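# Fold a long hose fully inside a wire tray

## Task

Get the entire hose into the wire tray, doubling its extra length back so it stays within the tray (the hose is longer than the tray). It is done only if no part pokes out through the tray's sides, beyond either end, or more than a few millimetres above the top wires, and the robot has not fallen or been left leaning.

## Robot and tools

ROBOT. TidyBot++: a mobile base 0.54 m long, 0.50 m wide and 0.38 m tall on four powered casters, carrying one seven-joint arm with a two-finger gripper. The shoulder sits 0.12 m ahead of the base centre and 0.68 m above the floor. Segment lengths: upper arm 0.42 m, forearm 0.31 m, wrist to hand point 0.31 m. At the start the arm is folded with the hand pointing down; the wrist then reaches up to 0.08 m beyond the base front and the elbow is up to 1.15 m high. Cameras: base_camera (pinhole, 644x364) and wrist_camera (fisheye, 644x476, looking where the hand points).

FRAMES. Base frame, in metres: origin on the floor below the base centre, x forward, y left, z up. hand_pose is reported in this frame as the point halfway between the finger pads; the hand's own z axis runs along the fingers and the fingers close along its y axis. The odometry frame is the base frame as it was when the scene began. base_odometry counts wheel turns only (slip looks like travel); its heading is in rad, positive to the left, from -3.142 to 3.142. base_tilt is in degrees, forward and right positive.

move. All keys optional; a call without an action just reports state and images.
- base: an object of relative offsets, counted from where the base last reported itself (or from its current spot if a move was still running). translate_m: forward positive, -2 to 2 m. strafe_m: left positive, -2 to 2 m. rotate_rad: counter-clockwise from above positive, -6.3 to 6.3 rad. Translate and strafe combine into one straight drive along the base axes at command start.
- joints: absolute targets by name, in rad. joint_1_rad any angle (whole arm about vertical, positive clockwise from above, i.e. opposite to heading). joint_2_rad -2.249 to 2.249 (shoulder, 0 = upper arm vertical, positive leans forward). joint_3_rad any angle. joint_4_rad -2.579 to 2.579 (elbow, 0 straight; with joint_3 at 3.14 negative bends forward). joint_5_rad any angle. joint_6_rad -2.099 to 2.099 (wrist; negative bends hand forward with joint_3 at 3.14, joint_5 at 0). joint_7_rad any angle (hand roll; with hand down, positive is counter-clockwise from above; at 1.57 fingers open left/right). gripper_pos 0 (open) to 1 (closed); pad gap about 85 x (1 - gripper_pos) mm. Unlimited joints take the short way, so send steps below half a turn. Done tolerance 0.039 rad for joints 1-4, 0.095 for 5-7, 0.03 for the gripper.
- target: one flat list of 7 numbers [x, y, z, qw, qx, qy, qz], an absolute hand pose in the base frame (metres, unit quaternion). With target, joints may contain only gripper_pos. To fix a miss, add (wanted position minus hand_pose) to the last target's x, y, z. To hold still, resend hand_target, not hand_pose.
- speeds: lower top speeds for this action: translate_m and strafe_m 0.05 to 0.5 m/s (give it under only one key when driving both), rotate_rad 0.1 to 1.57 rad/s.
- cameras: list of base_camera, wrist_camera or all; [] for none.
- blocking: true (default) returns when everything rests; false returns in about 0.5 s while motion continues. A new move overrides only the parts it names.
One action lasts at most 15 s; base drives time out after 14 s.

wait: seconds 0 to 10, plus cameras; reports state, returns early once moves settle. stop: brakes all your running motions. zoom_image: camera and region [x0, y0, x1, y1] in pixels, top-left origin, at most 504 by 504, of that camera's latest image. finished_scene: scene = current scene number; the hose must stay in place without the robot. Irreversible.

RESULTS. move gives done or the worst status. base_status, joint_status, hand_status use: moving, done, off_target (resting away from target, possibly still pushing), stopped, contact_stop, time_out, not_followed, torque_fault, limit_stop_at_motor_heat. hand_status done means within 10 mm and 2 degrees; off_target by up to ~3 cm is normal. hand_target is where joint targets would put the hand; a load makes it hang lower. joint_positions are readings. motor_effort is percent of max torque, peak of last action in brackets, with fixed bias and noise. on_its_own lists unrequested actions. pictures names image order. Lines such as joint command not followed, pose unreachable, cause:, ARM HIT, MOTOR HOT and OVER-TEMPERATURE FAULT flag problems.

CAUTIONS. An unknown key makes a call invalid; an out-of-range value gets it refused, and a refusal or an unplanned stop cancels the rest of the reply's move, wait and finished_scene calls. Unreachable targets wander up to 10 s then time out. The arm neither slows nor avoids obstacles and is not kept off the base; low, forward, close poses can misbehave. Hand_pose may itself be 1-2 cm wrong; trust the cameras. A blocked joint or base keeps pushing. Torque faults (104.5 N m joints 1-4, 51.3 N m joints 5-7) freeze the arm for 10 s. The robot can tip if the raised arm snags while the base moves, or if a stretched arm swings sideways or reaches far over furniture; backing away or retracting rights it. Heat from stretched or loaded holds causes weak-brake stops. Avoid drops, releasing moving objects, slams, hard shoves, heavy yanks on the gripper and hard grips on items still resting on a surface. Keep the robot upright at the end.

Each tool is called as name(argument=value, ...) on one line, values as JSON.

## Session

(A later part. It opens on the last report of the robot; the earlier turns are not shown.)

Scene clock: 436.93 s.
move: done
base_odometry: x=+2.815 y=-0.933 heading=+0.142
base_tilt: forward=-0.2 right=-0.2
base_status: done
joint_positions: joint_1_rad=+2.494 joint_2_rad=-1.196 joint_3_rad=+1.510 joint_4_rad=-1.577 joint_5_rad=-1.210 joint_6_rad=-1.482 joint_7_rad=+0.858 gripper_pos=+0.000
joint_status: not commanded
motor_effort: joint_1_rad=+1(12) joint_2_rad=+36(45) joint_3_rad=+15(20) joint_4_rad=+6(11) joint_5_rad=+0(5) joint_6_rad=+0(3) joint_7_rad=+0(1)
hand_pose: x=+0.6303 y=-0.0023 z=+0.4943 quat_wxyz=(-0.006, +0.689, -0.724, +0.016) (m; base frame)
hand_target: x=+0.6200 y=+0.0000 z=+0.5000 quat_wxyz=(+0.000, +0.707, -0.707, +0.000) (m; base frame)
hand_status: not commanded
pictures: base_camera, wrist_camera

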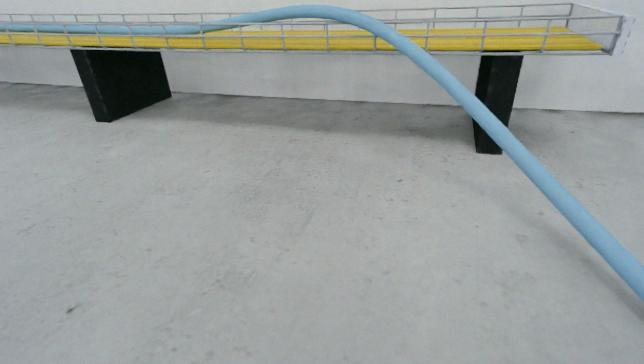

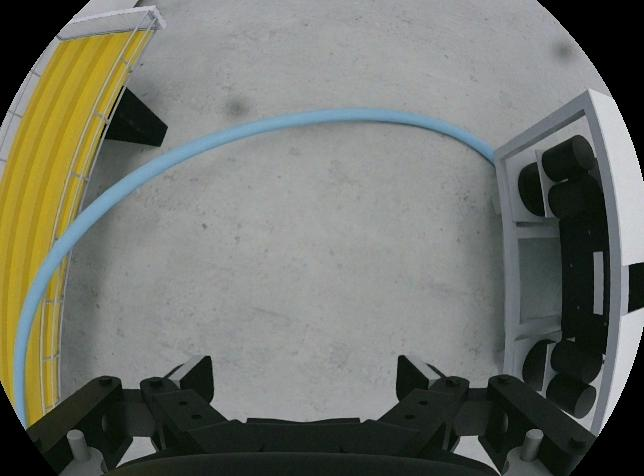

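move(base={"strafe_m":0.5,"translate_m":-0.1}, speeds={"strafe_m":0.3})

Scene clock: 439.67 s.
move: done
base_odometry: x=+2.645 y=-0.452 heading=+0.142
base_tilt: forward=-0.2 right=-0.2
base_status: done
joint_positions: joint_1_rad=+2.493 joint_2_rad=-1.196 joint_3_rad=+1.510 joint_4_rad=-1.577 joint_5_rad=-1.210 joint_6_rad=-1.482 joint_7_rad=+0.858 gripper_pos=+0.000
joint_status: not commanded
motor_effort: joint_1_rad=+0(4) joint_2_rad=+36(39) joint_3_rad=+15(16) joint_4_rad=+6(6) joint_5_rad=+0(1) joint_6_rad=+0(1) joint_7_rad=+0(1)
hand_pose: x=+0.6303 y=-0.0021 z=+0.4943 quat_wxyz=(-0.006, +0.689, -0.724, +0.016) (m; base frame)
hand_target: x=+0.6200 y=+0.0000 z=+0.5000 quat_wxyz=(+0.000, +0.707, -0.707, +0.000) (m; base frame)
hand_status: not commanded
pictures: base_camera, wrist_camera

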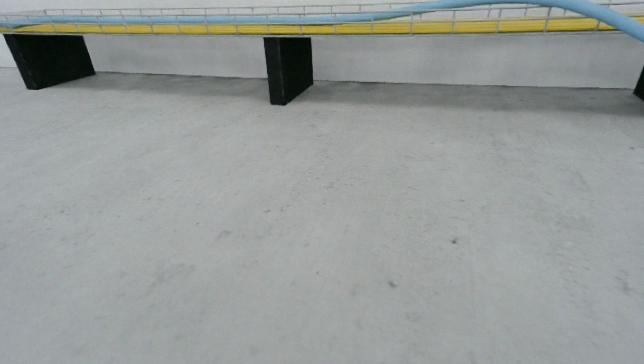

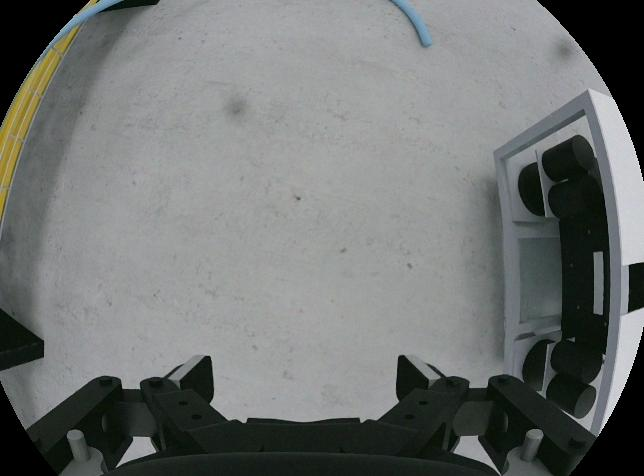

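move(base={"translate_m":-0.35,"rotate_rad":-0.08}, speeds={"translate_m":0.3}, cameras=[])

move(base={"strafe_m":-0.5}, speeds={"strafe_m":0.3})

Scene clock: 441.93 s.
move: done
base_odometry: x=+2.298 y=-0.502 heading=+0.062
base_tilt: forward=-0.2 right=-0.2
base_status: done
joint_positions: joint_1_rad=+2.501 joint_2_rad=-1.196 joint_3_rad=+1.510 joint_4_rad=-1.577 joint_5_rad=-1.210 joint_6_rad=-1.482 joint_7_rad=+0.858 gripper_pos=+0.000
joint_status: not commanded
motor_effort: joint_1_rad=+0(5) joint_2_rad=+36(39) joint_3_rad=+15(17) joint_4_rad=+6(7) joint_5_rad=+0(1) joint_6_rad=+0(1) joint_7_rad=+0(1)
hand_pose: x=+0.6303 y=-0.0064 z=+0.4944 quat_wxyz=(-0.006, +0.686, -0.727, +0.016) (m; base frame)
hand_target: x=+0.6200 y=+0.0000 z=+0.5000 quat_wxyz=(+0.000, +0.707, -0.707, +0.000) (m; base frame)
hand_status: not commanded
pictures: none
No camera images: "cameras" was empty.

Scene clock: 444.57 s.
move: done
base_odometry: x=+2.329 y=-1.001 heading=+0.061
base_tilt: forward=-0.2 right=-0.2
base_status: done
joint_positions: joint_1_rad=+2.499 joint_2_rad=-1.196 joint_3_rad=+1.510 joint_4_rad=-1.577 joint_5_rad=-1.210 joint_6_rad=-1.482 joint_7_rad=+0.858 gripper_pos=+0.000
joint_status: not commanded
motor_effort: joint_1_rad=+1(3) joint_2_rad=+36(36) joint_3_rad=+15(16) joint_4_rad=+6(7) joint_5_rad=+0(1) joint_6_rad=+1(2) joint_7_rad=+0(1)
hand_pose: x=+0.6304 y=-0.0052 z=+0.4944 quat_wxyz=(-0.006, +0.687, -0.726, +0.016) (m; base frame)
hand_target: x=+0.6200 y=+0.0000 z=+0.5000 quat_wxyz=(+0.000, +0.707, -0.707, +0.000) (m; base frame)
hand_status: not commanded
pictures: base_camera, wrist_camera

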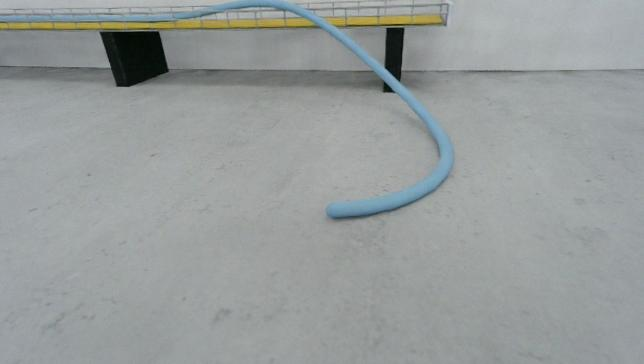

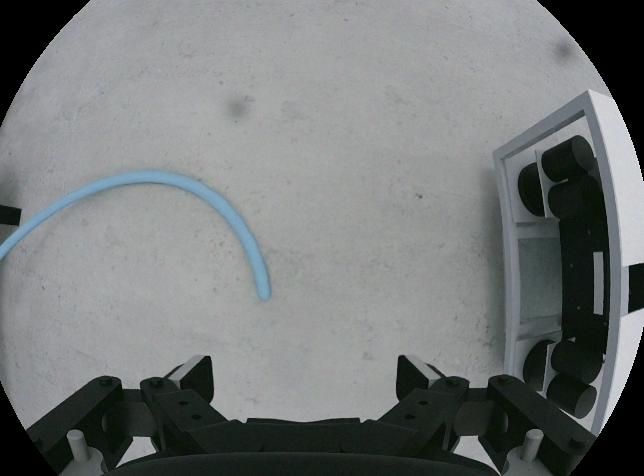

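move(base={"translate_m":0.14}, speeds={"translate_m":0.3}, target=[0.66, -0.07, 0.15, 0, 0.7071, -0.7071, 0])

Scene clock: 446.57 s.
move: off_target
base_odometry: x=+2.469 y=-0.993 heading=+0.061
base_tilt: forward=-0.2 right=-0.2
base_status: done
joint_positions: joint_1_rad=+2.750 joint_2_rad=-1.792 joint_3_rad=+1.226 joint_4_rad=-1.303 joint_5_rad=-1.599 joint_6_rad=-1.237 joint_7_rad=+0.900 gripper_pos=+0.000
joint_status: not commanded
motor_effort: joint_1_rad=+0(2) joint_2_rad=+39(43) joint_3_rad=+14(16) joint_4_rad=-2(7) joint_5_rad=+1(2) joint_6_rad=+0(2) joint_7_rad=+0(1)
hand_pose: x=+0.6188 y=-0.0755 z=+0.1505 quat_wxyz=(+0.045, +0.692, -0.720, -0.033) (m; base frame)
hand_target: x=+0.6600 y=-0.0700 z=+0.1500 quat_wxyz=(+0.000, +0.707, -0.707, +0.000) (m; base frame)
hand_status: off_target (0.042 m and 6.8 deg from the pose sent, 0.352 m and 3.7 deg at the start)
pictures: base_camera, wrist_camera

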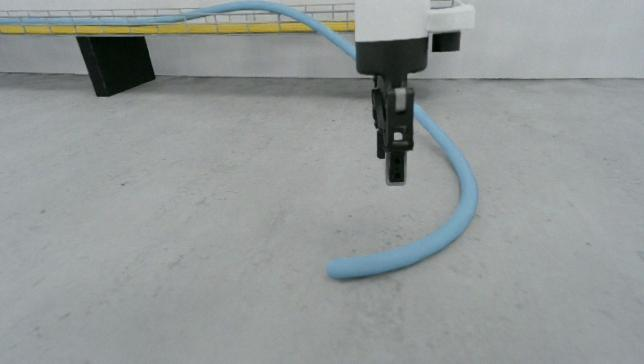

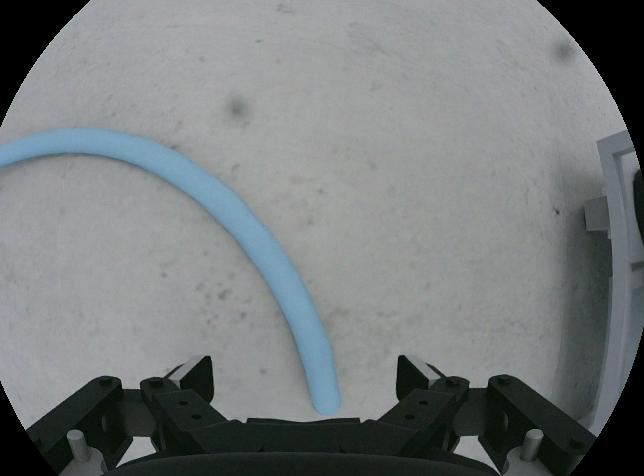

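move(target=[0.665, -0.065, 0.075, 0, 0.793, -0.609, 0])

Scene clock: 447.83 s.
move: off_target
base_odometry: x=+2.469 y=-0.993 heading=+0.061
base_tilt: forward=-0.2 right=-0.2
base_status: not commanded
joint_positions: joint_1_rad=+2.783 joint_2_rad=-1.924 joint_3_rad=+1.211 joint_4_rad=-1.127 joint_5_rad=-1.656 joint_6_rad=-1.160 joint_7_rad=+1.065 gripper_pos=+0.000
joint_status: not commanded
motor_effort: joint_1_rad=+1(1) joint_2_rad=+39(42) joint_3_rad=+12(14) joint_4_rad=-4(4) joint_5_rad=+1(1) joint_6_rad=+0(2) joint_7_rad=+0(1)
hand_pose: x=+0.6255 y=-0.0717 z=+0.0751 quat_wxyz=(+0.043, +0.783, -0.620, -0.034) (m; base frame)
hand_target: x=+0.6650 y=-0.0650 z=+0.0750 quat_wxyz=(+0.000, +0.793, -0.609, +0.000) (m; base frame)
hand_status: off_target (0.040 m and 6.5 deg from the pose sent, 0.089 m and 18.3 deg at the start)
pictures: base_camera, wrist_camera

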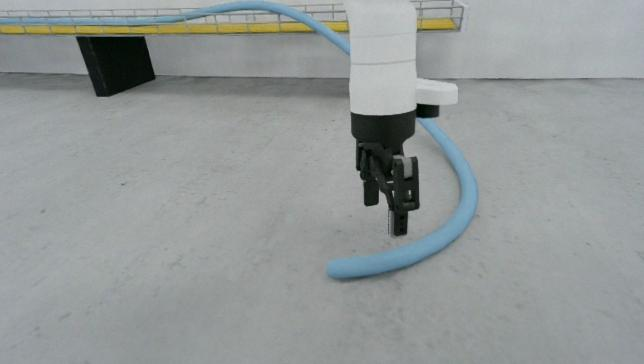

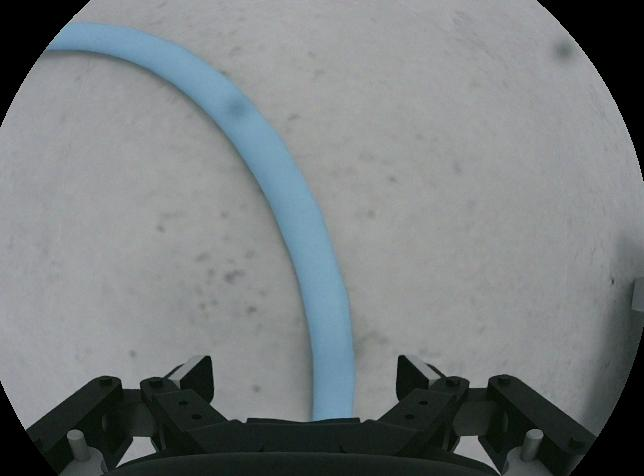

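move(target=[0.655, -0.062, 0.022, 0, 0.76, -0.65, 0], cameras=[])

move(joints={"gripper_pos":0.87})

Scene clock: 449.10 s.
move: off_target
base_odometry: x=+2.469 y=-0.993 heading=+0.061
base_tilt: forward=-0.2 right=-0.2
base_status: not commanded
joint_positions: joint_1_rad=+2.804 joint_2_rad=-2.015 joint_3_rad=+1.196 joint_4_rad=-1.027 joint_5_rad=-1.694 joint_6_rad=-1.092 joint_7_rad=+1.017 gripper_pos=+0.000
joint_status: not commanded
motor_effort: joint_1_rad=+0(1) joint_2_rad=+38(42) joint_3_rad=+11(12) joint_4_rad=-4(5) joint_5_rad=+1(1) joint_6_rad=+0(1) joint_7_rad=+0(1)
hand_pose: x=+0.6174 y=-0.0700 z=+0.0219 quat_wxyz=(+0.043, +0.783, -0.620, -0.032) (m; base frame)
hand_target: x=+0.6550 y=-0.0620 z=+0.0220 quat_wxyz=(+0.000, +0.760, -0.650, +0.000) (m; base frame)
hand_status: off_target (0.038 m and 7.5 deg from the pose sent, 0.062 m and 7.7 deg at the start)
pictures: none
No camera images: "cameras" was empty.

Scene clock: 450.13 s.
move: off_target
base_odometry: x=+2.469 y=-0.993 heading=+0.061
base_tilt: forward=-0.2 right=-0.2
base_status: not commanded
joint_positions: joint_1_rad=+2.804 joint_2_rad=-2.006 joint_3_rad=+1.196 joint_4_rad=-1.027 joint_5_rad=-1.697 joint_6_rad=-1.090 joint_7_rad=+1.017 gripper_pos=+0.762
joint_status: gripper_pos off_target (ended at +0.762, target +0.870)
motor_effort: joint_1_rad=+1(1) joint_2_rad=+36(39) joint_3_rad=+10(11) joint_4_rad=-3(4) joint_5_rad=+0(2) joint_6_rad=+1(1) joint_7_rad=+0(1)
hand_pose: x=+0.6242 y=-0.0677 z=+0.0260 quat_wxyz=(+0.037, +0.783, -0.621, -0.028) (m; base frame)
hand_target: x=+0.6550 y=-0.0620 z=+0.0220 quat_wxyz=(+0.000, +0.760, -0.650, +0.000) (m; base frame)
hand_status: not commanded
pictures: base_camera, wrist_camera

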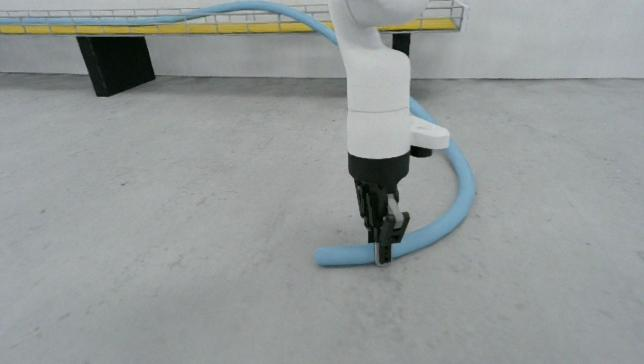

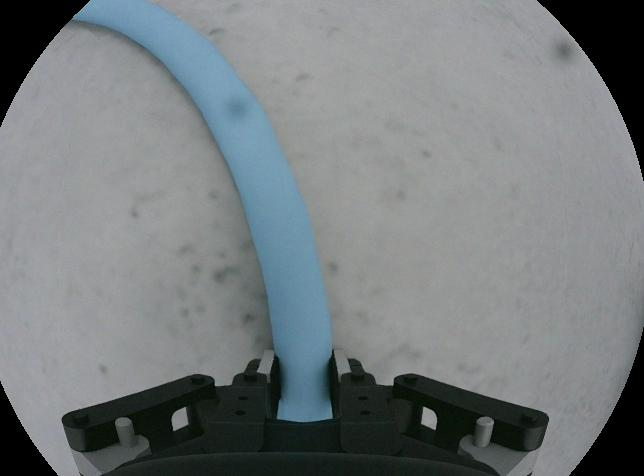

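move(target=[0.60, 0.0, 0.35, 0, 0.7071, -0.7071, 0], cameras=[])

move(target=[0.58, 0.0, 0.55, 0, 0.7071, -0.7071, 0])

Scene clock: 452.30 s.
move: off_target
base_odometry: x=+2.469 y=-0.993 heading=+0.061
base_tilt: forward=-0.2 right=-0.2
base_status: not commanded
joint_positions: joint_1_rad=+2.504 joint_2_rad=-1.462 joint_3_rad=+1.340 joint_4_rad=-1.690 joint_5_rad=-1.533 joint_6_rad=-1.301 joint_7_rad=+1.017 gripper_pos=+0.762
joint_status: not commanded
motor_effort: joint_1_rad=+1(2) joint_2_rad=+37(44) joint_3_rad=+17(18) joint_4_rad=+1(5) joint_5_rad=-1(1) joint_6_rad=+3(3) joint_7_rad=+0(1)
hand_pose: x=+0.6217 y=-0.0005 z=+0.3296 quat_wxyz=(-0.018, +0.698, -0.715, +0.019) (m; base frame)
hand_target: x=+0.6000 y=+0.0000 z=+0.3500 quat_wxyz=(+0.000, +0.707, -0.707, +0.000) (m; base frame)
hand_status: off_target (0.030 m and 3.4 deg from the pose sent, 0.332 m and 14.2 deg at the start)
pictures: none
No camera images: "cameras" was empty.

Scene clock: 453.83 s.
move: off_target
base_odometry: x=+2.469 y=-0.993 heading=+0.061
base_tilt: forward=-0.2 right=-0.2
base_status: not commanded
joint_positions: joint_1_rad=+2.441 joint_2_rad=-1.087 joint_3_rad=+1.545 joint_4_rad=-1.687 joint_5_rad=-1.145 joint_6_rad=-1.472 joint_7_rad=+0.995 gripper_pos=+0.762
joint_status: not commanded
motor_effort: joint_1_rad=+1(2) joint_2_rad=+34(40) joint_3_rad=+16(19) joint_4_rad=+8(8) joint_5_rad=+0(1) joint_6_rad=+2(3) joint_7_rad=+0(0)
hand_pose: x=+0.5978 y=-0.0001 z=+0.5317 quat_wxyz=(-0.024, +0.717, -0.697, +0.016) (m; base frame)
hand_target: x=+0.5800 y=+0.0001 z=+0.5500 quat_wxyz=(+0.000, +0.707, -0.707, +0.000) (m; base frame)
hand_status: off_target (0.026 m and 3.7 deg from the pose sent, 0.224 m and 3.4 deg at the start)
pictures: base_camera, wrist_camera

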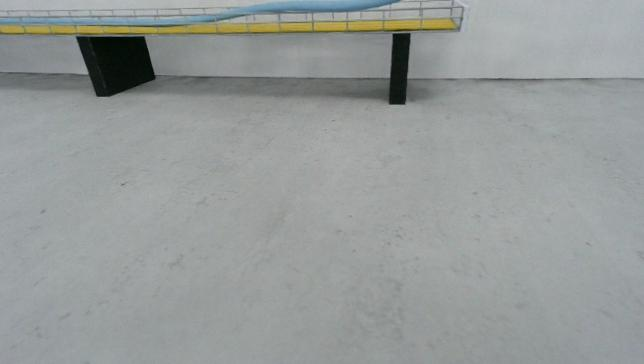

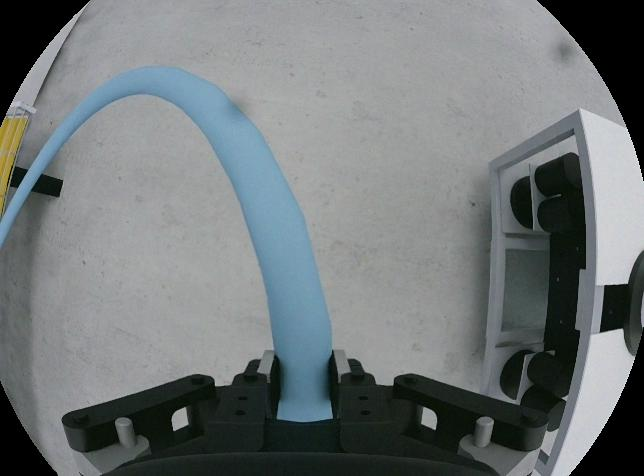

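move(base={"translate_m":0.55,"strafe_m":0.0,"rotate_rad":-0.02}, speeds={"translate_m":0.25})

Scene clock: 457.03 s.
move: done
base_odometry: x=+3.018 y=-0.959 heading=+0.041
base_tilt: forward=-0.2 right=-0.2
base_status: done
joint_positions: joint_1_rad=+2.432 joint_2_rad=-1.086 joint_3_rad=+1.546 joint_4_rad=-1.686 joint_5_rad=-1.131 joint_6_rad=-1.478 joint_7_rad=+0.990 gripper_pos=+0.762
joint_status: not commanded
motor_effort: joint_1_rad=+0(4) joint_2_rad=+34(35) joint_3_rad=+16(17) joint_4_rad=+9(9) joint_5_rad=-1(2) joint_6_rad=+1(3) joint_7_rad=+1(2)
hand_pose: x=+0.5933 y=+0.0032 z=+0.5318 quat_wxyz=(-0.018, +0.719, -0.695, +0.012) (m; base frame)
hand_target: x=+0.5800 y=+0.0001 z=+0.5500 quat_wxyz=(+0.000, +0.707, -0.707, +0.000) (m; base frame)
hand_status: not commanded
pictures: base_camera, wrist_camera

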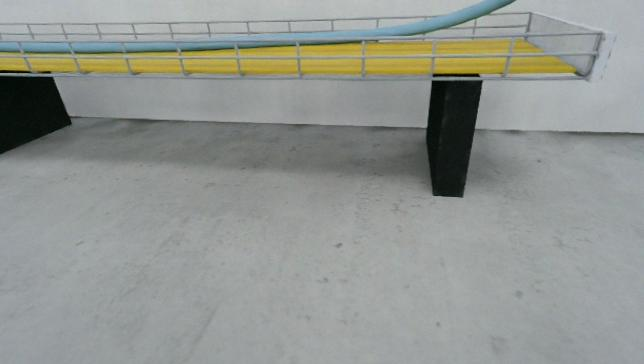

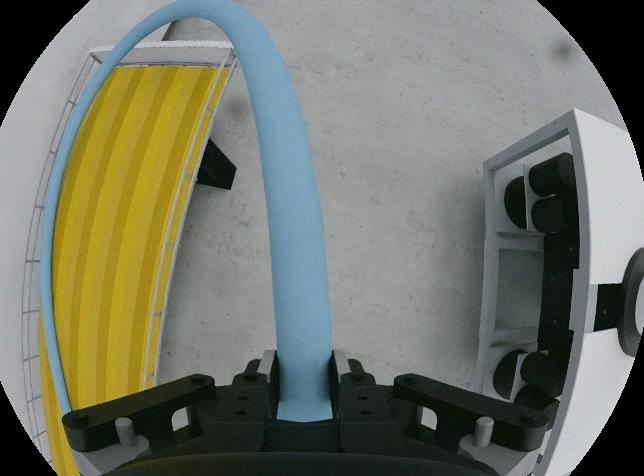

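move(base={"translate_m":0.14,"strafe_m":0.25}, speeds={"strafe_m":0.15})

Scene clock: 459.63 s.
move: done
base_odometry: x=+3.148 y=-0.704 heading=+0.040
base_tilt: forward=-0.2 right=-0.2
base_status: done
joint_positions: joint_1_rad=+2.432 joint_2_rad=-1.086 joint_3_rad=+1.548 joint_4_rad=-1.686 joint_5_rad=-1.127 joint_6_rad=-1.481 joint_7_rad=+0.986 gripper_pos=+0.762
joint_status: not commanded
motor_effort: joint_1_rad=-1(3) joint_2_rad=+34(35) joint_3_rad=+16(17) joint_4_rad=+10(10) joint_5_rad=-2(2) joint_6_rad=+3(3) joint_7_rad=+2(2)
hand_pose: x=+0.5920 y=+0.0029 z=+0.5323 quat_wxyz=(-0.016, +0.718, -0.696, +0.011) (m; base frame)
hand_target: x=+0.5800 y=+0.0001 z=+0.5500 quat_wxyz=(+0.000, +0.707, -0.707, +0.000) (m; base frame)
hand_status: not commanded
pictures: base_camera, wrist_camera

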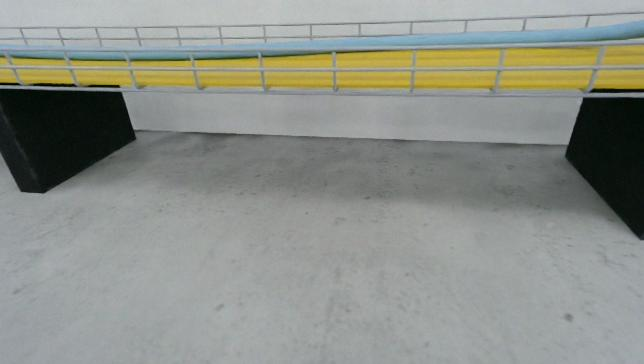

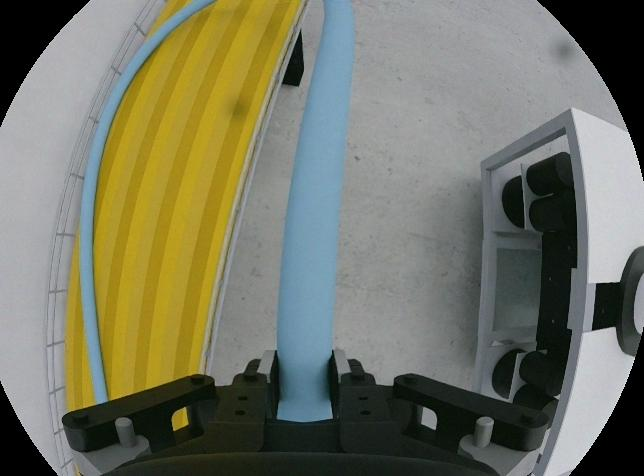

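move(base={"translate_m":0.18,"strafe_m":0.05,"rotate_rad":-0.05}, speeds={"translate_m":0.15})

Scene clock: 461.60 s.
move: done
base_odometry: x=+3.326 y=-0.646 heading=-0.010
base_tilt: forward=-0.2 right=-0.2
base_status: done
joint_positions: joint_1_rad=+2.439 joint_2_rad=-1.086 joint_3_rad=+1.550 joint_4_rad=-1.686 joint_5_rad=-1.125 joint_6_rad=-1.487 joint_7_rad=+0.983 gripper_pos=+0.762
joint_status: not commanded
motor_effort: joint_1_rad=+0(4) joint_2_rad=+34(35) joint_3_rad=+16(17) joint_4_rad=+10(11) joint_5_rad=-2(2) joint_6_rad=+4(4) joint_7_rad=+2(2)
hand_pose: x=+0.5906 y=+0.0003 z=+0.5329 quat_wxyz=(-0.016, +0.714, -0.700, +0.009) (m; base frame)
hand_target: x=+0.5800 y=+0.0001 z=+0.5500 quat_wxyz=(+0.000, +0.707, -0.707, +0.000) (m; base frame)
hand_status: not commanded
pictures: base_camera, wrist_camera

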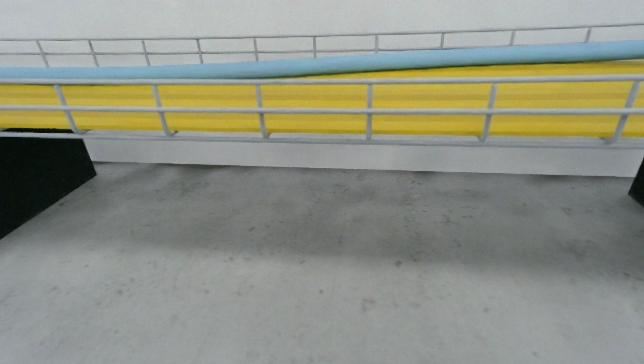

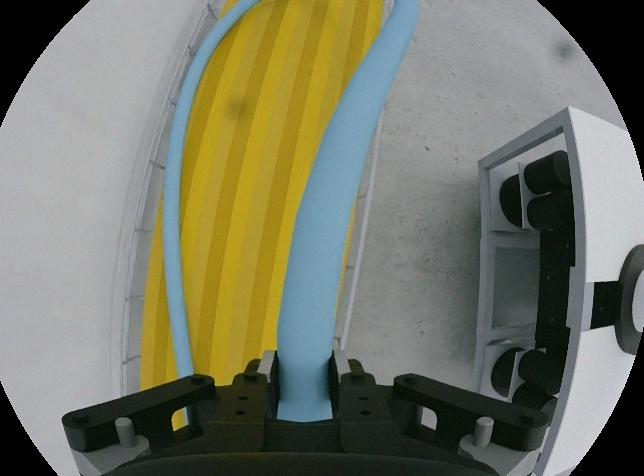

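move(base={"strafe_m":0.08,"translate_m":0.02,"rotate_rad":-0.05}, target=[0.62, 0.0, 0.42, 0, 0.819, -0.574, 0])

Scene clock: 463.33 s.
move: off_target
base_odometry: x=+3.347 y=-0.566 heading=-0.061
base_tilt: forward=-0.2 right=-0.2
base_status: done
joint_positions: joint_1_rad=+2.502 joint_2_rad=-1.320 joint_3_rad=+1.413 joint_4_rad=-1.667 joint_5_rad=-1.227 joint_6_rad=-1.483 joint_7_rad=+1.232 gripper_pos=+0.762
joint_status: not commanded
motor_effort: joint_1_rad=-1(5) joint_2_rad=+37(40) joint_3_rad=+16(19) joint_4_rad=+6(11) joint_5_rad=+0(2) joint_6_rad=+2(4) joint_7_rad=+2(3)
hand_pose: x=+0.5689 y=+0.0029 z=+0.4103 quat_wxyz=(+0.036, +0.791, -0.608, -0.059) (m; base frame)
hand_target: x=+0.6200 y=+0.0000 z=+0.4200 quat_wxyz=(+0.000, +0.819, -0.574, +0.000) (m; base frame)
hand_status: off_target (0.052 m and 9.4 deg from the pose sent, 0.117 m and 18.9 deg at the start)
pictures: base_camera, wrist_camera

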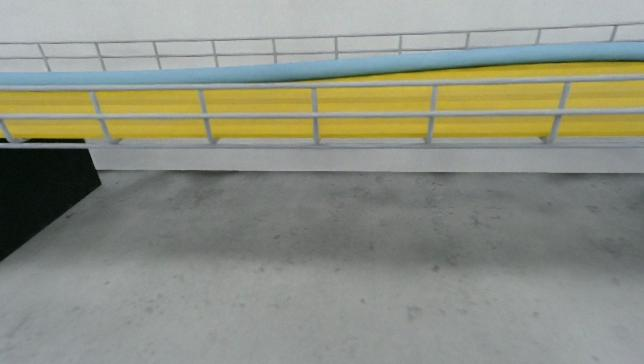

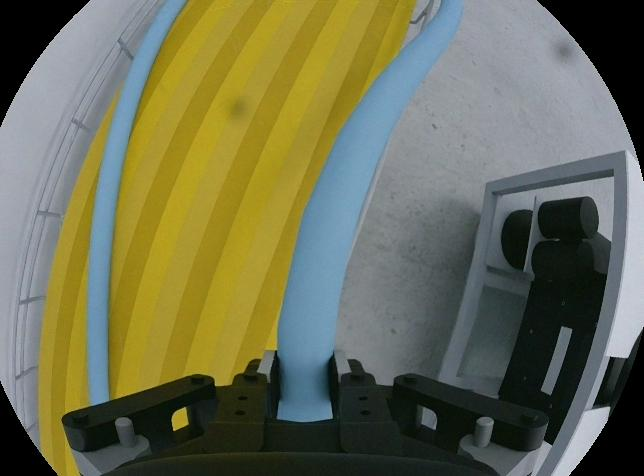

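move(base={"translate_m":0.04}, target=[0.76, 0.0, 0.42, 0, 0.819, -0.574, 0])

Scene clock: 465.30 s.
move: off_target
base_odometry: x=+3.387 y=-0.569 heading=-0.061
base_tilt: forward=-0.2 right=-0.2
base_status: done
joint_positions: joint_1_rad=+2.734 joint_2_rad=-1.406 joint_3_rad=+1.406 joint_4_rad=-1.040 joint_5_rad=-1.254 joint_6_rad=-1.502 joint_7_rad=+0.974 gripper_pos=+0.762
joint_status: not commanded
motor_effort: joint_1_rad=-1(1) joint_2_rad=+49(49) joint_3_rad=+16(17) joint_4_rad=+6(8) joint_5_rad=+1(1) joint_6_rad=+4(5) joint_7_rad=+4(4)
hand_pose: x=+0.7407 y=-0.0276 z=+0.4110 quat_wxyz=(+0.046, +0.824, -0.565, +0.006) (m; base frame)
hand_target: x=+0.7600 y=+0.0000 z=+0.4200 quat_wxyz=(+0.000, +0.819, -0.574, +0.000) (m; base frame)
hand_status: off_target (0.035 m and 5.4 deg from the pose sent, 0.191 m and 9.4 deg at the start)
pictures: base_camera, wrist_camera

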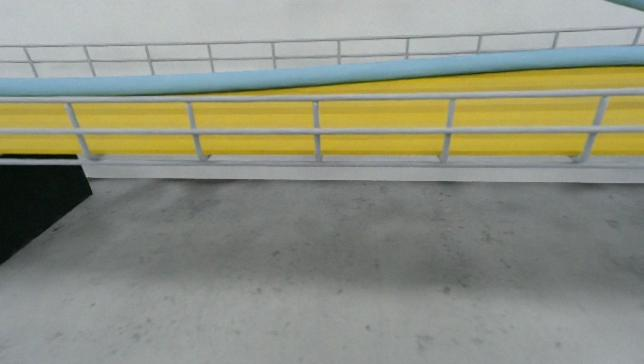

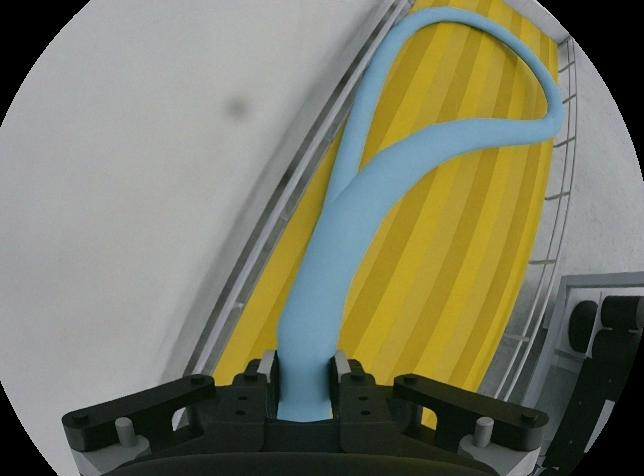

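move(target=[0.75, 0.05, 0.34, 0, 0.819, -0.574, 0], cameras=[])

move(target=[0.73, 0.07, 0.28, 0, 0.819, -0.574, 0])

Scene clock: 466.63 s.
move: off_target
base_odometry: x=+3.387 y=-0.569 heading=-0.061
base_tilt: forward=-0.2 right=-0.2
base_status: not commanded
joint_positions: joint_1_rad=+2.658 joint_2_rad=-1.532 joint_3_rad=+1.342 joint_4_rad=-1.049 joint_5_rad=-1.321 joint_6_rad=-1.479 joint_7_rad=+0.930 gripper_pos=+0.762
joint_status: not commanded
motor_effort: joint_1_rad=+0(3) joint_2_rad=+48(52) joint_3_rad=+15(18) joint_4_rad=+5(7) joint_5_rad=+1(1) joint_6_rad=+2(5) joint_7_rad=+3(4)
hand_pose: x=+0.7103 y=+0.0349 z=+0.3213 quat_wxyz=(+0.052, +0.830, -0.553, -0.041) (m; base frame)
hand_target: x=+0.7500 y=+0.0500 z=+0.3400 quat_wxyz=(+0.000, +0.819, -0.574, +0.000) (m; base frame)
hand_status: off_target (0.046 m and 8.0 deg from the pose sent, 0.106 m and 5.4 deg at the start)
pictures: none
No camera images: "cameras" was empty.

Scene clock: 467.77 s.
move: off_target
base_odometry: x=+3.387 y=-0.569 heading=-0.061
base_tilt: forward=-0.2 right=-0.2
base_status: not commanded
joint_positions: joint_1_rad=+2.606 joint_2_rad=-1.611 joint_3_rad=+1.311 joint_4_rad=-1.106 joint_5_rad=-1.389 joint_6_rad=-1.413 joint_7_rad=+0.930 gripper_pos=+0.762
joint_status: not commanded
motor_effort: joint_1_rad=-1(2) joint_2_rad=+47(50) joint_3_rad=+15(17) joint_4_rad=+3(5) joint_5_rad=+1(1) joint_6_rad=+2(3) joint_7_rad=+3(3)
hand_pose: x=+0.6894 y=+0.0537 z=+0.2663 quat_wxyz=(+0.050, +0.827, -0.558, -0.044) (m; base frame)
hand_target: x=+0.7300 y=+0.0700 z=+0.2800 quat_wxyz=(+0.000, +0.819, -0.574, +0.000) (m; base frame)
hand_status: off_target (0.046 m and 8.0 deg from the pose sent, 0.058 m and 8.0 deg at the start)
pictures: base_camera, wrist_camera

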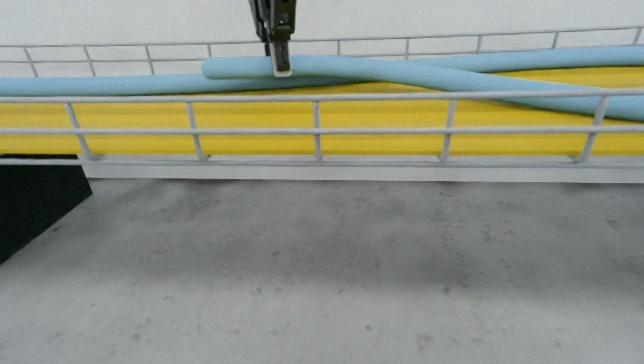

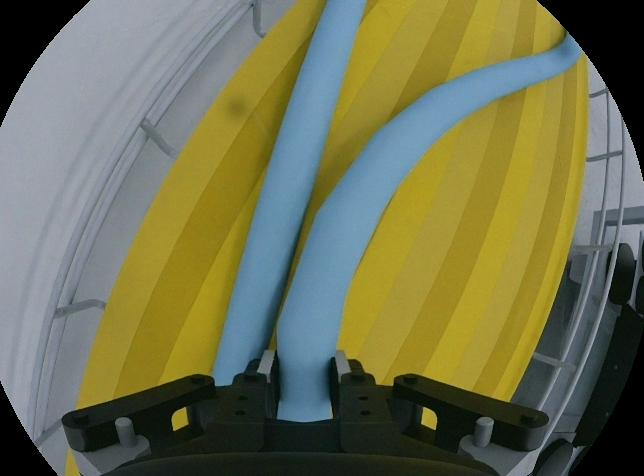

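move(target=[0.70, 0.07, 0.26, 0, 0.766, -0.643, 0])

Scene clock: 468.80 s.
move: off_target
base_odometry: x=+3.387 y=-0.569 heading=-0.061
base_tilt: forward=-0.2 right=-0.2
base_status: not commanded
joint_positions: joint_1_rad=+2.559 joint_2_rad=-1.612 joint_3_rad=+1.285 joint_4_rad=-1.232 joint_5_rad=-1.423 joint_6_rad=-1.368 joint_7_rad=+0.855 gripper_pos=+0.762
joint_status: not commanded
motor_effort: joint_1_rad=+0(1) joint_2_rad=+44(47) joint_3_rad=+16(16) joint_4_rad=+2(3) joint_5_rad=+1(2) joint_6_rad=+2(2) joint_7_rad=+3(3)
hand_pose: x=+0.6659 y=+0.0550 z=+0.2555 quat_wxyz=(+0.045, +0.782, -0.620, -0.038) (m; base frame)
hand_target: x=+0.7000 y=+0.0700 z=+0.2600 quat_wxyz=(+0.000, +0.766, -0.643, +0.000) (m; base frame)
hand_status: off_target (0.038 m and 7.5 deg from the pose sent, 0.020 m and 14.3 deg at the start)
pictures: base_camera, wrist_camera

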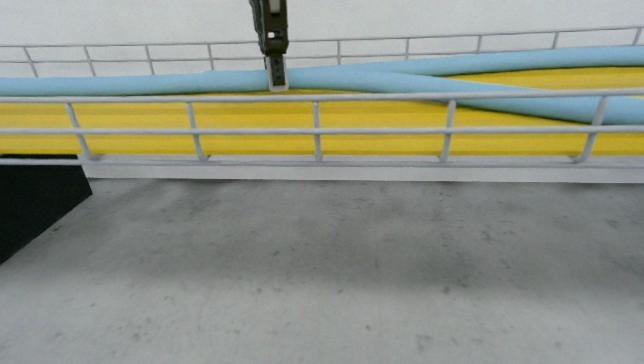

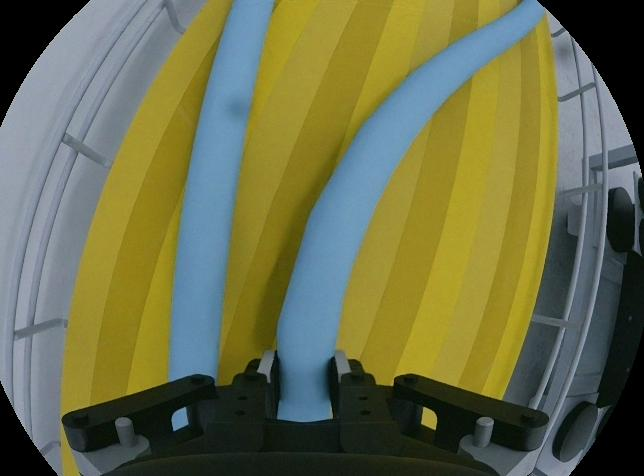

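move(target=[0.685, 0.07, 0.25, 0, 0.766, -0.643, 0], cameras=[])

move(joints={"gripper_pos":0.5})

Scene clock: 469.70 s.
move: off_target
base_odometry: x=+3.387 y=-0.569 heading=-0.061
base_tilt: forward=-0.2 right=-0.2
base_status: not commanded
joint_positions: joint_1_rad=+2.533 joint_2_rad=-1.617 joint_3_rad=+1.275 joint_4_rad=-1.292 joint_5_rad=-1.449 joint_6_rad=-1.347 joint_7_rad=+0.855 gripper_pos=+0.762
joint_status: not commanded
motor_effort: joint_1_rad=-1(1) joint_2_rad=+43(44) joint_3_rad=+16(17) joint_4_rad=+2(3) joint_5_rad=+1(1) joint_6_rad=+2(2) joint_7_rad=+3(3)
hand_pose: x=+0.6539 y=+0.0570 z=+0.2487 quat_wxyz=(+0.041, +0.770, -0.636, -0.036) (m; base frame)
hand_target: x=+0.6850 y=+0.0700 z=+0.2500 quat_wxyz=(+0.000, +0.766, -0.643, +0.000) (m; base frame)
hand_status: off_target (0.034 m and 6.4 deg from the pose sent, 0.025 m and 7.5 deg at the start)
pictures: none
No camera images: "cameras" was empty.

Scene clock: 470.43 s.
move: done
base_odometry: x=+3.387 y=-0.569 heading=-0.061
base_tilt: forward=-0.2 right=-0.2
base_status: not commanded
joint_positions: joint_1_rad=+2.531 joint_2_rad=-1.617 joint_3_rad=+1.275 joint_4_rad=-1.293 joint_5_rad=-1.453 joint_6_rad=-1.337 joint_7_rad=+0.855 gripper_pos=+0.500
joint_status: all done
motor_effort: joint_1_rad=+0(1) joint_2_rad=+42(43) joint_3_rad=+15(16) joint_4_rad=+1(3) joint_5_rad=+1(2) joint_6_rad=+0(2) joint_7_rad=+1(3)
hand_pose: x=+0.6568 y=+0.0571 z=+0.2483 quat_wxyz=(+0.040, +0.771, -0.635, -0.031) (m; base frame)
hand_target: x=+0.6850 y=+0.0700 z=+0.2500 quat_wxyz=(+0.000, +0.766, -0.643, +0.000) (m; base frame)
hand_status: not commanded
pictures: base_camera, wrist_camera

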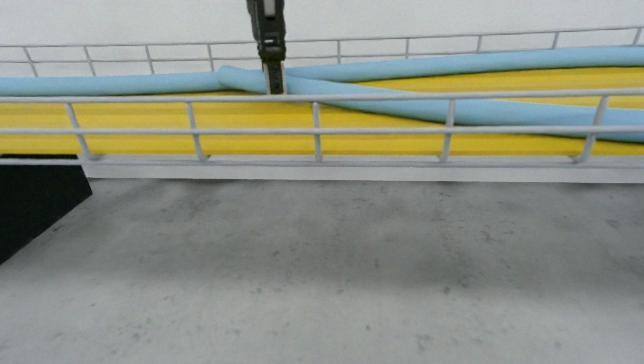

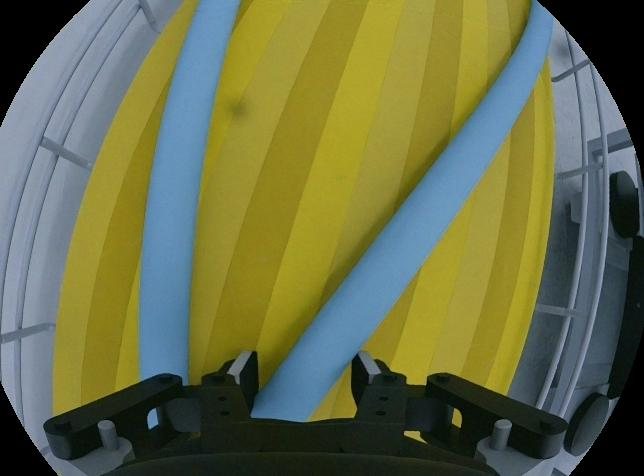

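Good, rotating far-wards as expected. Open fully.

move(joints={"gripper_pos":0.2}, cameras=[])

move(joints={"gripper_pos":0.0})

Scene clock: 471.30 s.
move: done
base_odometry: x=+3.387 y=-0.569 heading=-0.061
base_tilt: forward=-0.2 right=-0.2
base_status: not commanded
joint_positions: joint_1_rad=+2.530 joint_2_rad=-1.617 joint_3_rad=+1.275 joint_4_rad=-1.293 joint_5_rad=-1.453 joint_6_rad=-1.333 joint_7_rad=+0.855 gripper_pos=+0.200
joint_status: all done
motor_effort: joint_1_rad=+0(2) joint_2_rad=+42(43) joint_3_rad=+15(15) joint_4_rad=+1(1) joint_5_rad=+1(1) joint_6_rad=+0(1) joint_7_rad=+1(1)
hand_pose: x=+0.6579 y=+0.0566 z=+0.2482 quat_wxyz=(+0.039, +0.771, -0.635, -0.029) (m; base frame)
hand_target: x=+0.6850 y=+0.0700 z=+0.2500 quat_wxyz=(+0.000, +0.766, -0.643, +0.000) (m; base frame)
hand_status: not commanded
pictures: none
No camera images: "cameras" was empty.

Scene clock: 471.93 s.
move: done
base_odometry: x=+3.387 y=-0.569 heading=-0.061
base_tilt: forward=-0.2 right=-0.2
base_status: not commanded
joint_positions: joint_1_rad=+2.530 joint_2_rad=-1.617 joint_3_rad=+1.275 joint_4_rad=-1.293 joint_5_rad=-1.453 joint_6_rad=-1.327 joint_7_rad=+0.855 gripper_pos=+0.000
joint_status: all done
motor_effort: joint_1_rad=-1(1) joint_2_rad=+43(43) joint_3_rad=+14(14) joint_4_rad=+1(1) joint_5_rad=+0(1) joint_6_rad=-1(1) joint_7_rad=+0(1)
hand_pose: x=+0.6593 y=+0.0555 z=+0.2481 quat_wxyz=(+0.039, +0.771, -0.635, -0.026) (m; base frame)
hand_target: x=+0.6850 y=+0.0700 z=+0.2500 quat_wxyz=(+0.000, +0.766, -0.643, +0.000) (m; base frame)
hand_status: not commanded
pictures: base_camera, wrist_camera

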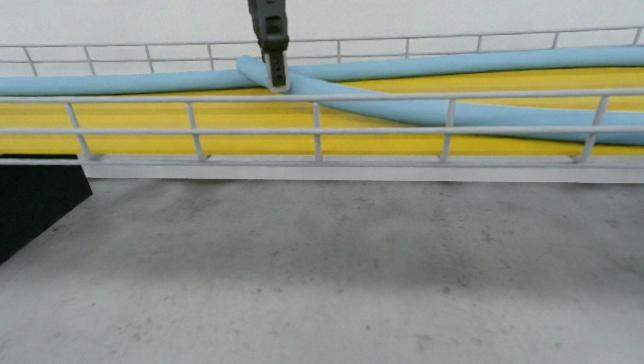

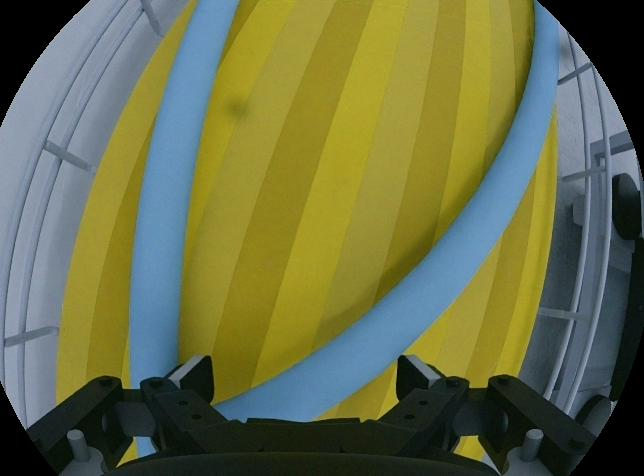

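move(target=[0.66, 0.06, 0.36, 0, 0.766, -0.643, 0], cameras=[])

move(target=[0.6, 0.0, 0.52, 0, 0.7071, -0.7071, 0])

Scene clock: 474.03 s.
move: off_target
base_odometry: x=+3.387 y=-0.569 heading=-0.061
base_tilt: forward=-0.2 right=-0.2
base_status: not commanded
joint_positions: joint_1_rad=+2.478 joint_2_rad=-1.438 joint_3_rad=+1.359 joint_4_rad=-1.444 joint_5_rad=-1.453 joint_6_rad=-1.336 joint_7_rad=+0.882 gripper_pos=+0.000
joint_status: not commanded
motor_effort: joint_1_rad=+1(2) joint_2_rad=+41(46) joint_3_rad=+15(16) joint_4_rad=+2(3) joint_5_rad=+0(1) joint_6_rad=+1(1) joint_7_rad=+0(1)
hand_pose: x=+0.6848 y=+0.0595 z=+0.3549 quat_wxyz=(-0.021, +0.749, -0.662, +0.022) (m; base frame)
hand_target: x=+0.6600 y=+0.0600 z=+0.3600 quat_wxyz=(+0.000, +0.766, -0.643, +0.000) (m; base frame)
hand_status: off_target (0.025 m and 4.6 deg from the pose sent, 0.112 m and 5.5 deg at the start)
pictures: none
No camera images: "cameras" was empty.

Scene clock: 475.43 s.
move: off_target
base_odometry: x=+3.387 y=-0.569 heading=-0.061
base_tilt: forward=-0.2 right=-0.2
base_status: not commanded
joint_positions: joint_1_rad=+2.477 joint_2_rad=-1.143 joint_3_rad=+1.524 joint_4_rad=-1.605 joint_5_rad=-1.214 joint_6_rad=-1.449 joint_7_rad=+0.882 gripper_pos=+0.000
joint_status: not commanded
motor_effort: joint_1_rad=+0(1) joint_2_rad=+35(43) joint_3_rad=+15(17) joint_4_rad=+6(7) joint_5_rad=-1(1) joint_6_rad=+1(1) joint_7_rad=+1(1)
hand_pose: x=+0.6373 y=-0.0028 z=+0.5170 quat_wxyz=(-0.031, +0.692, -0.721, +0.036) (m; base frame)
hand_target: x=+0.6000 y=+0.0000 z=+0.5200 quat_wxyz=(+0.000, +0.707, -0.707, +0.000) (m; base frame)
hand_status: off_target (0.038 m and 5.9 deg from the pose sent, 0.195 m and 7.9 deg at the start)
pictures: base_camera, wrist_camera

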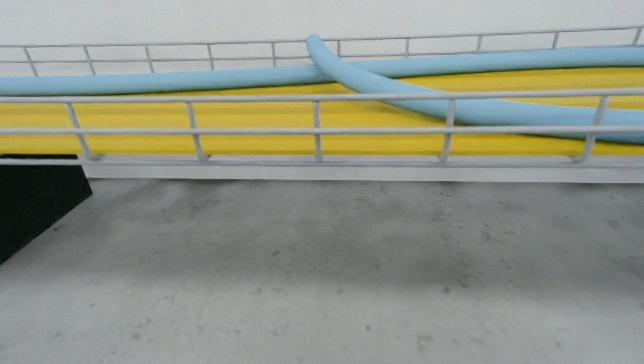

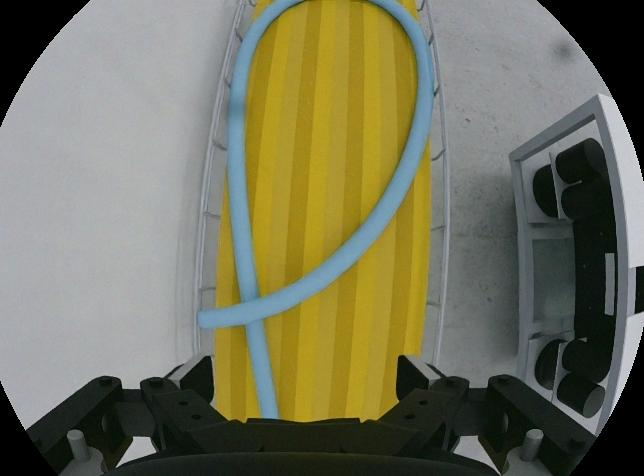

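move(target=[0.67, -0.02, 0.40, 0, 0.986, 0.165, 0])

Scene clock: 477.97 s.
move: off_target
base_odometry: x=+3.387 y=-0.569 heading=-0.061
base_tilt: forward=-0.2 right=-0.2
base_status: not commanded
joint_positions: joint_1_rad=+2.618 joint_2_rad=-1.320 joint_3_rad=+1.332 joint_4_rad=-1.458 joint_5_rad=-1.214 joint_6_rad=-1.422 joint_7_rad=+2.710 gripper_pos=+0.000
joint_status: not commanded
motor_effort: joint_1_rad=+1(1) joint_2_rad=+40(41) joint_3_rad=+15(15) joint_4_rad=+4(7) joint_5_rad=+1(1) joint_6_rad=+0(1) joint_7_rad=+0(1)
hand_pose: x=+0.6366 y=-0.0207 z=+0.4012 quat_wxyz=(-0.002, +0.989, +0.138, -0.046) (m; base frame)
hand_target: x=+0.6700 y=-0.0200 z=+0.4000 quat_wxyz=(+0.000, +0.986, +0.165, +0.000) (m; base frame)
hand_status: off_target (0.033 m and 6.1 deg from the pose sent, 0.123 m and 111.4 deg at the start)
pictures: base_camera, wrist_camera

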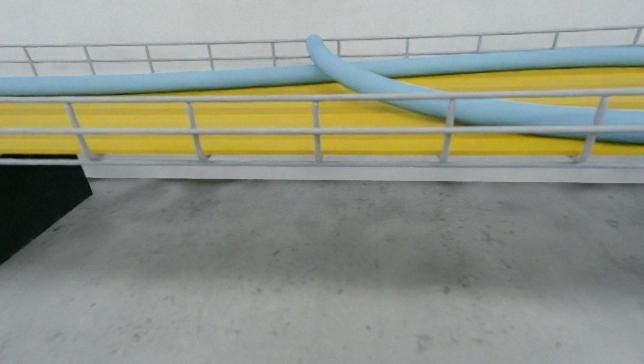

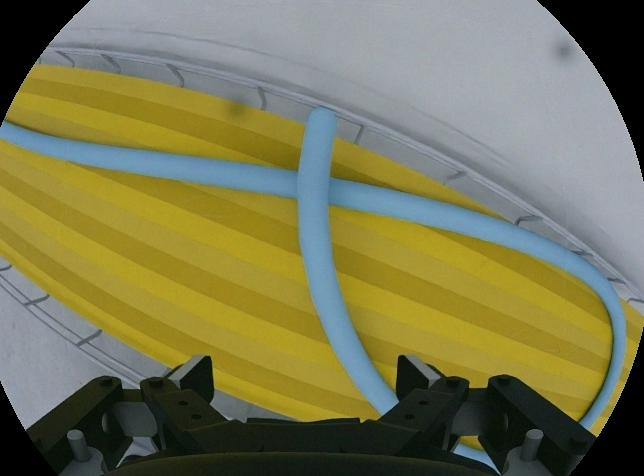

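move(target=[0.72, 0.0, 0.325, 0, 0.993, 0.12, 0])

Scene clock: 479.30 s.
move: off_target
base_odometry: x=+3.387 y=-0.569 heading=-0.061
base_tilt: forward=-0.2 right=-0.2
base_status: not commanded
joint_positions: joint_1_rad=+2.663 joint_2_rad=-1.497 joint_3_rad=+1.313 joint_4_rad=-1.234 joint_5_rad=-1.314 joint_6_rad=-1.411 joint_7_rad=+2.584 gripper_pos=+0.000
joint_status: not commanded
motor_effort: joint_1_rad=+0(1) joint_2_rad=+43(45) joint_3_rad=+14(15) joint_4_rad=+2(4) joint_5_rad=+1(1) joint_6_rad=-1(1) joint_7_rad=+0(1)
hand_pose: x=+0.6810 y=-0.0077 z=+0.3231 quat_wxyz=(+0.009, +0.987, +0.151, -0.056) (m; base frame)
hand_target: x=+0.7200 y=+0.0000 z=+0.3250 quat_wxyz=(+0.000, +0.993, +0.120, +0.000) (m; base frame)
hand_status: off_target (0.040 m and 7.5 deg from the pose sent, 0.115 m and 5.6 deg at the start)
pictures: base_camera, wrist_camera

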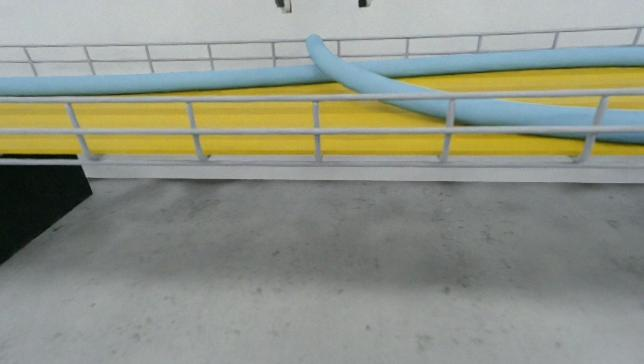

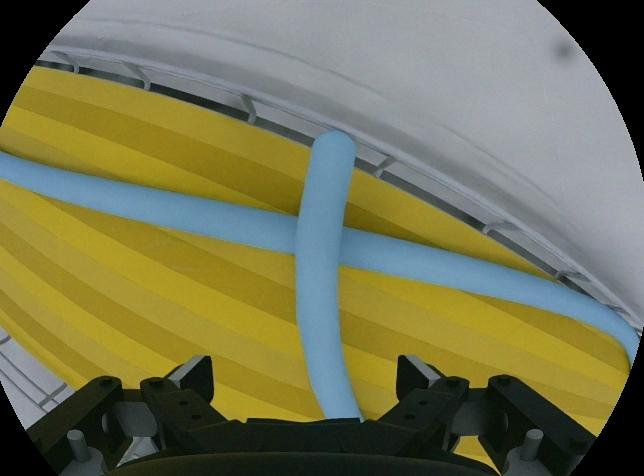

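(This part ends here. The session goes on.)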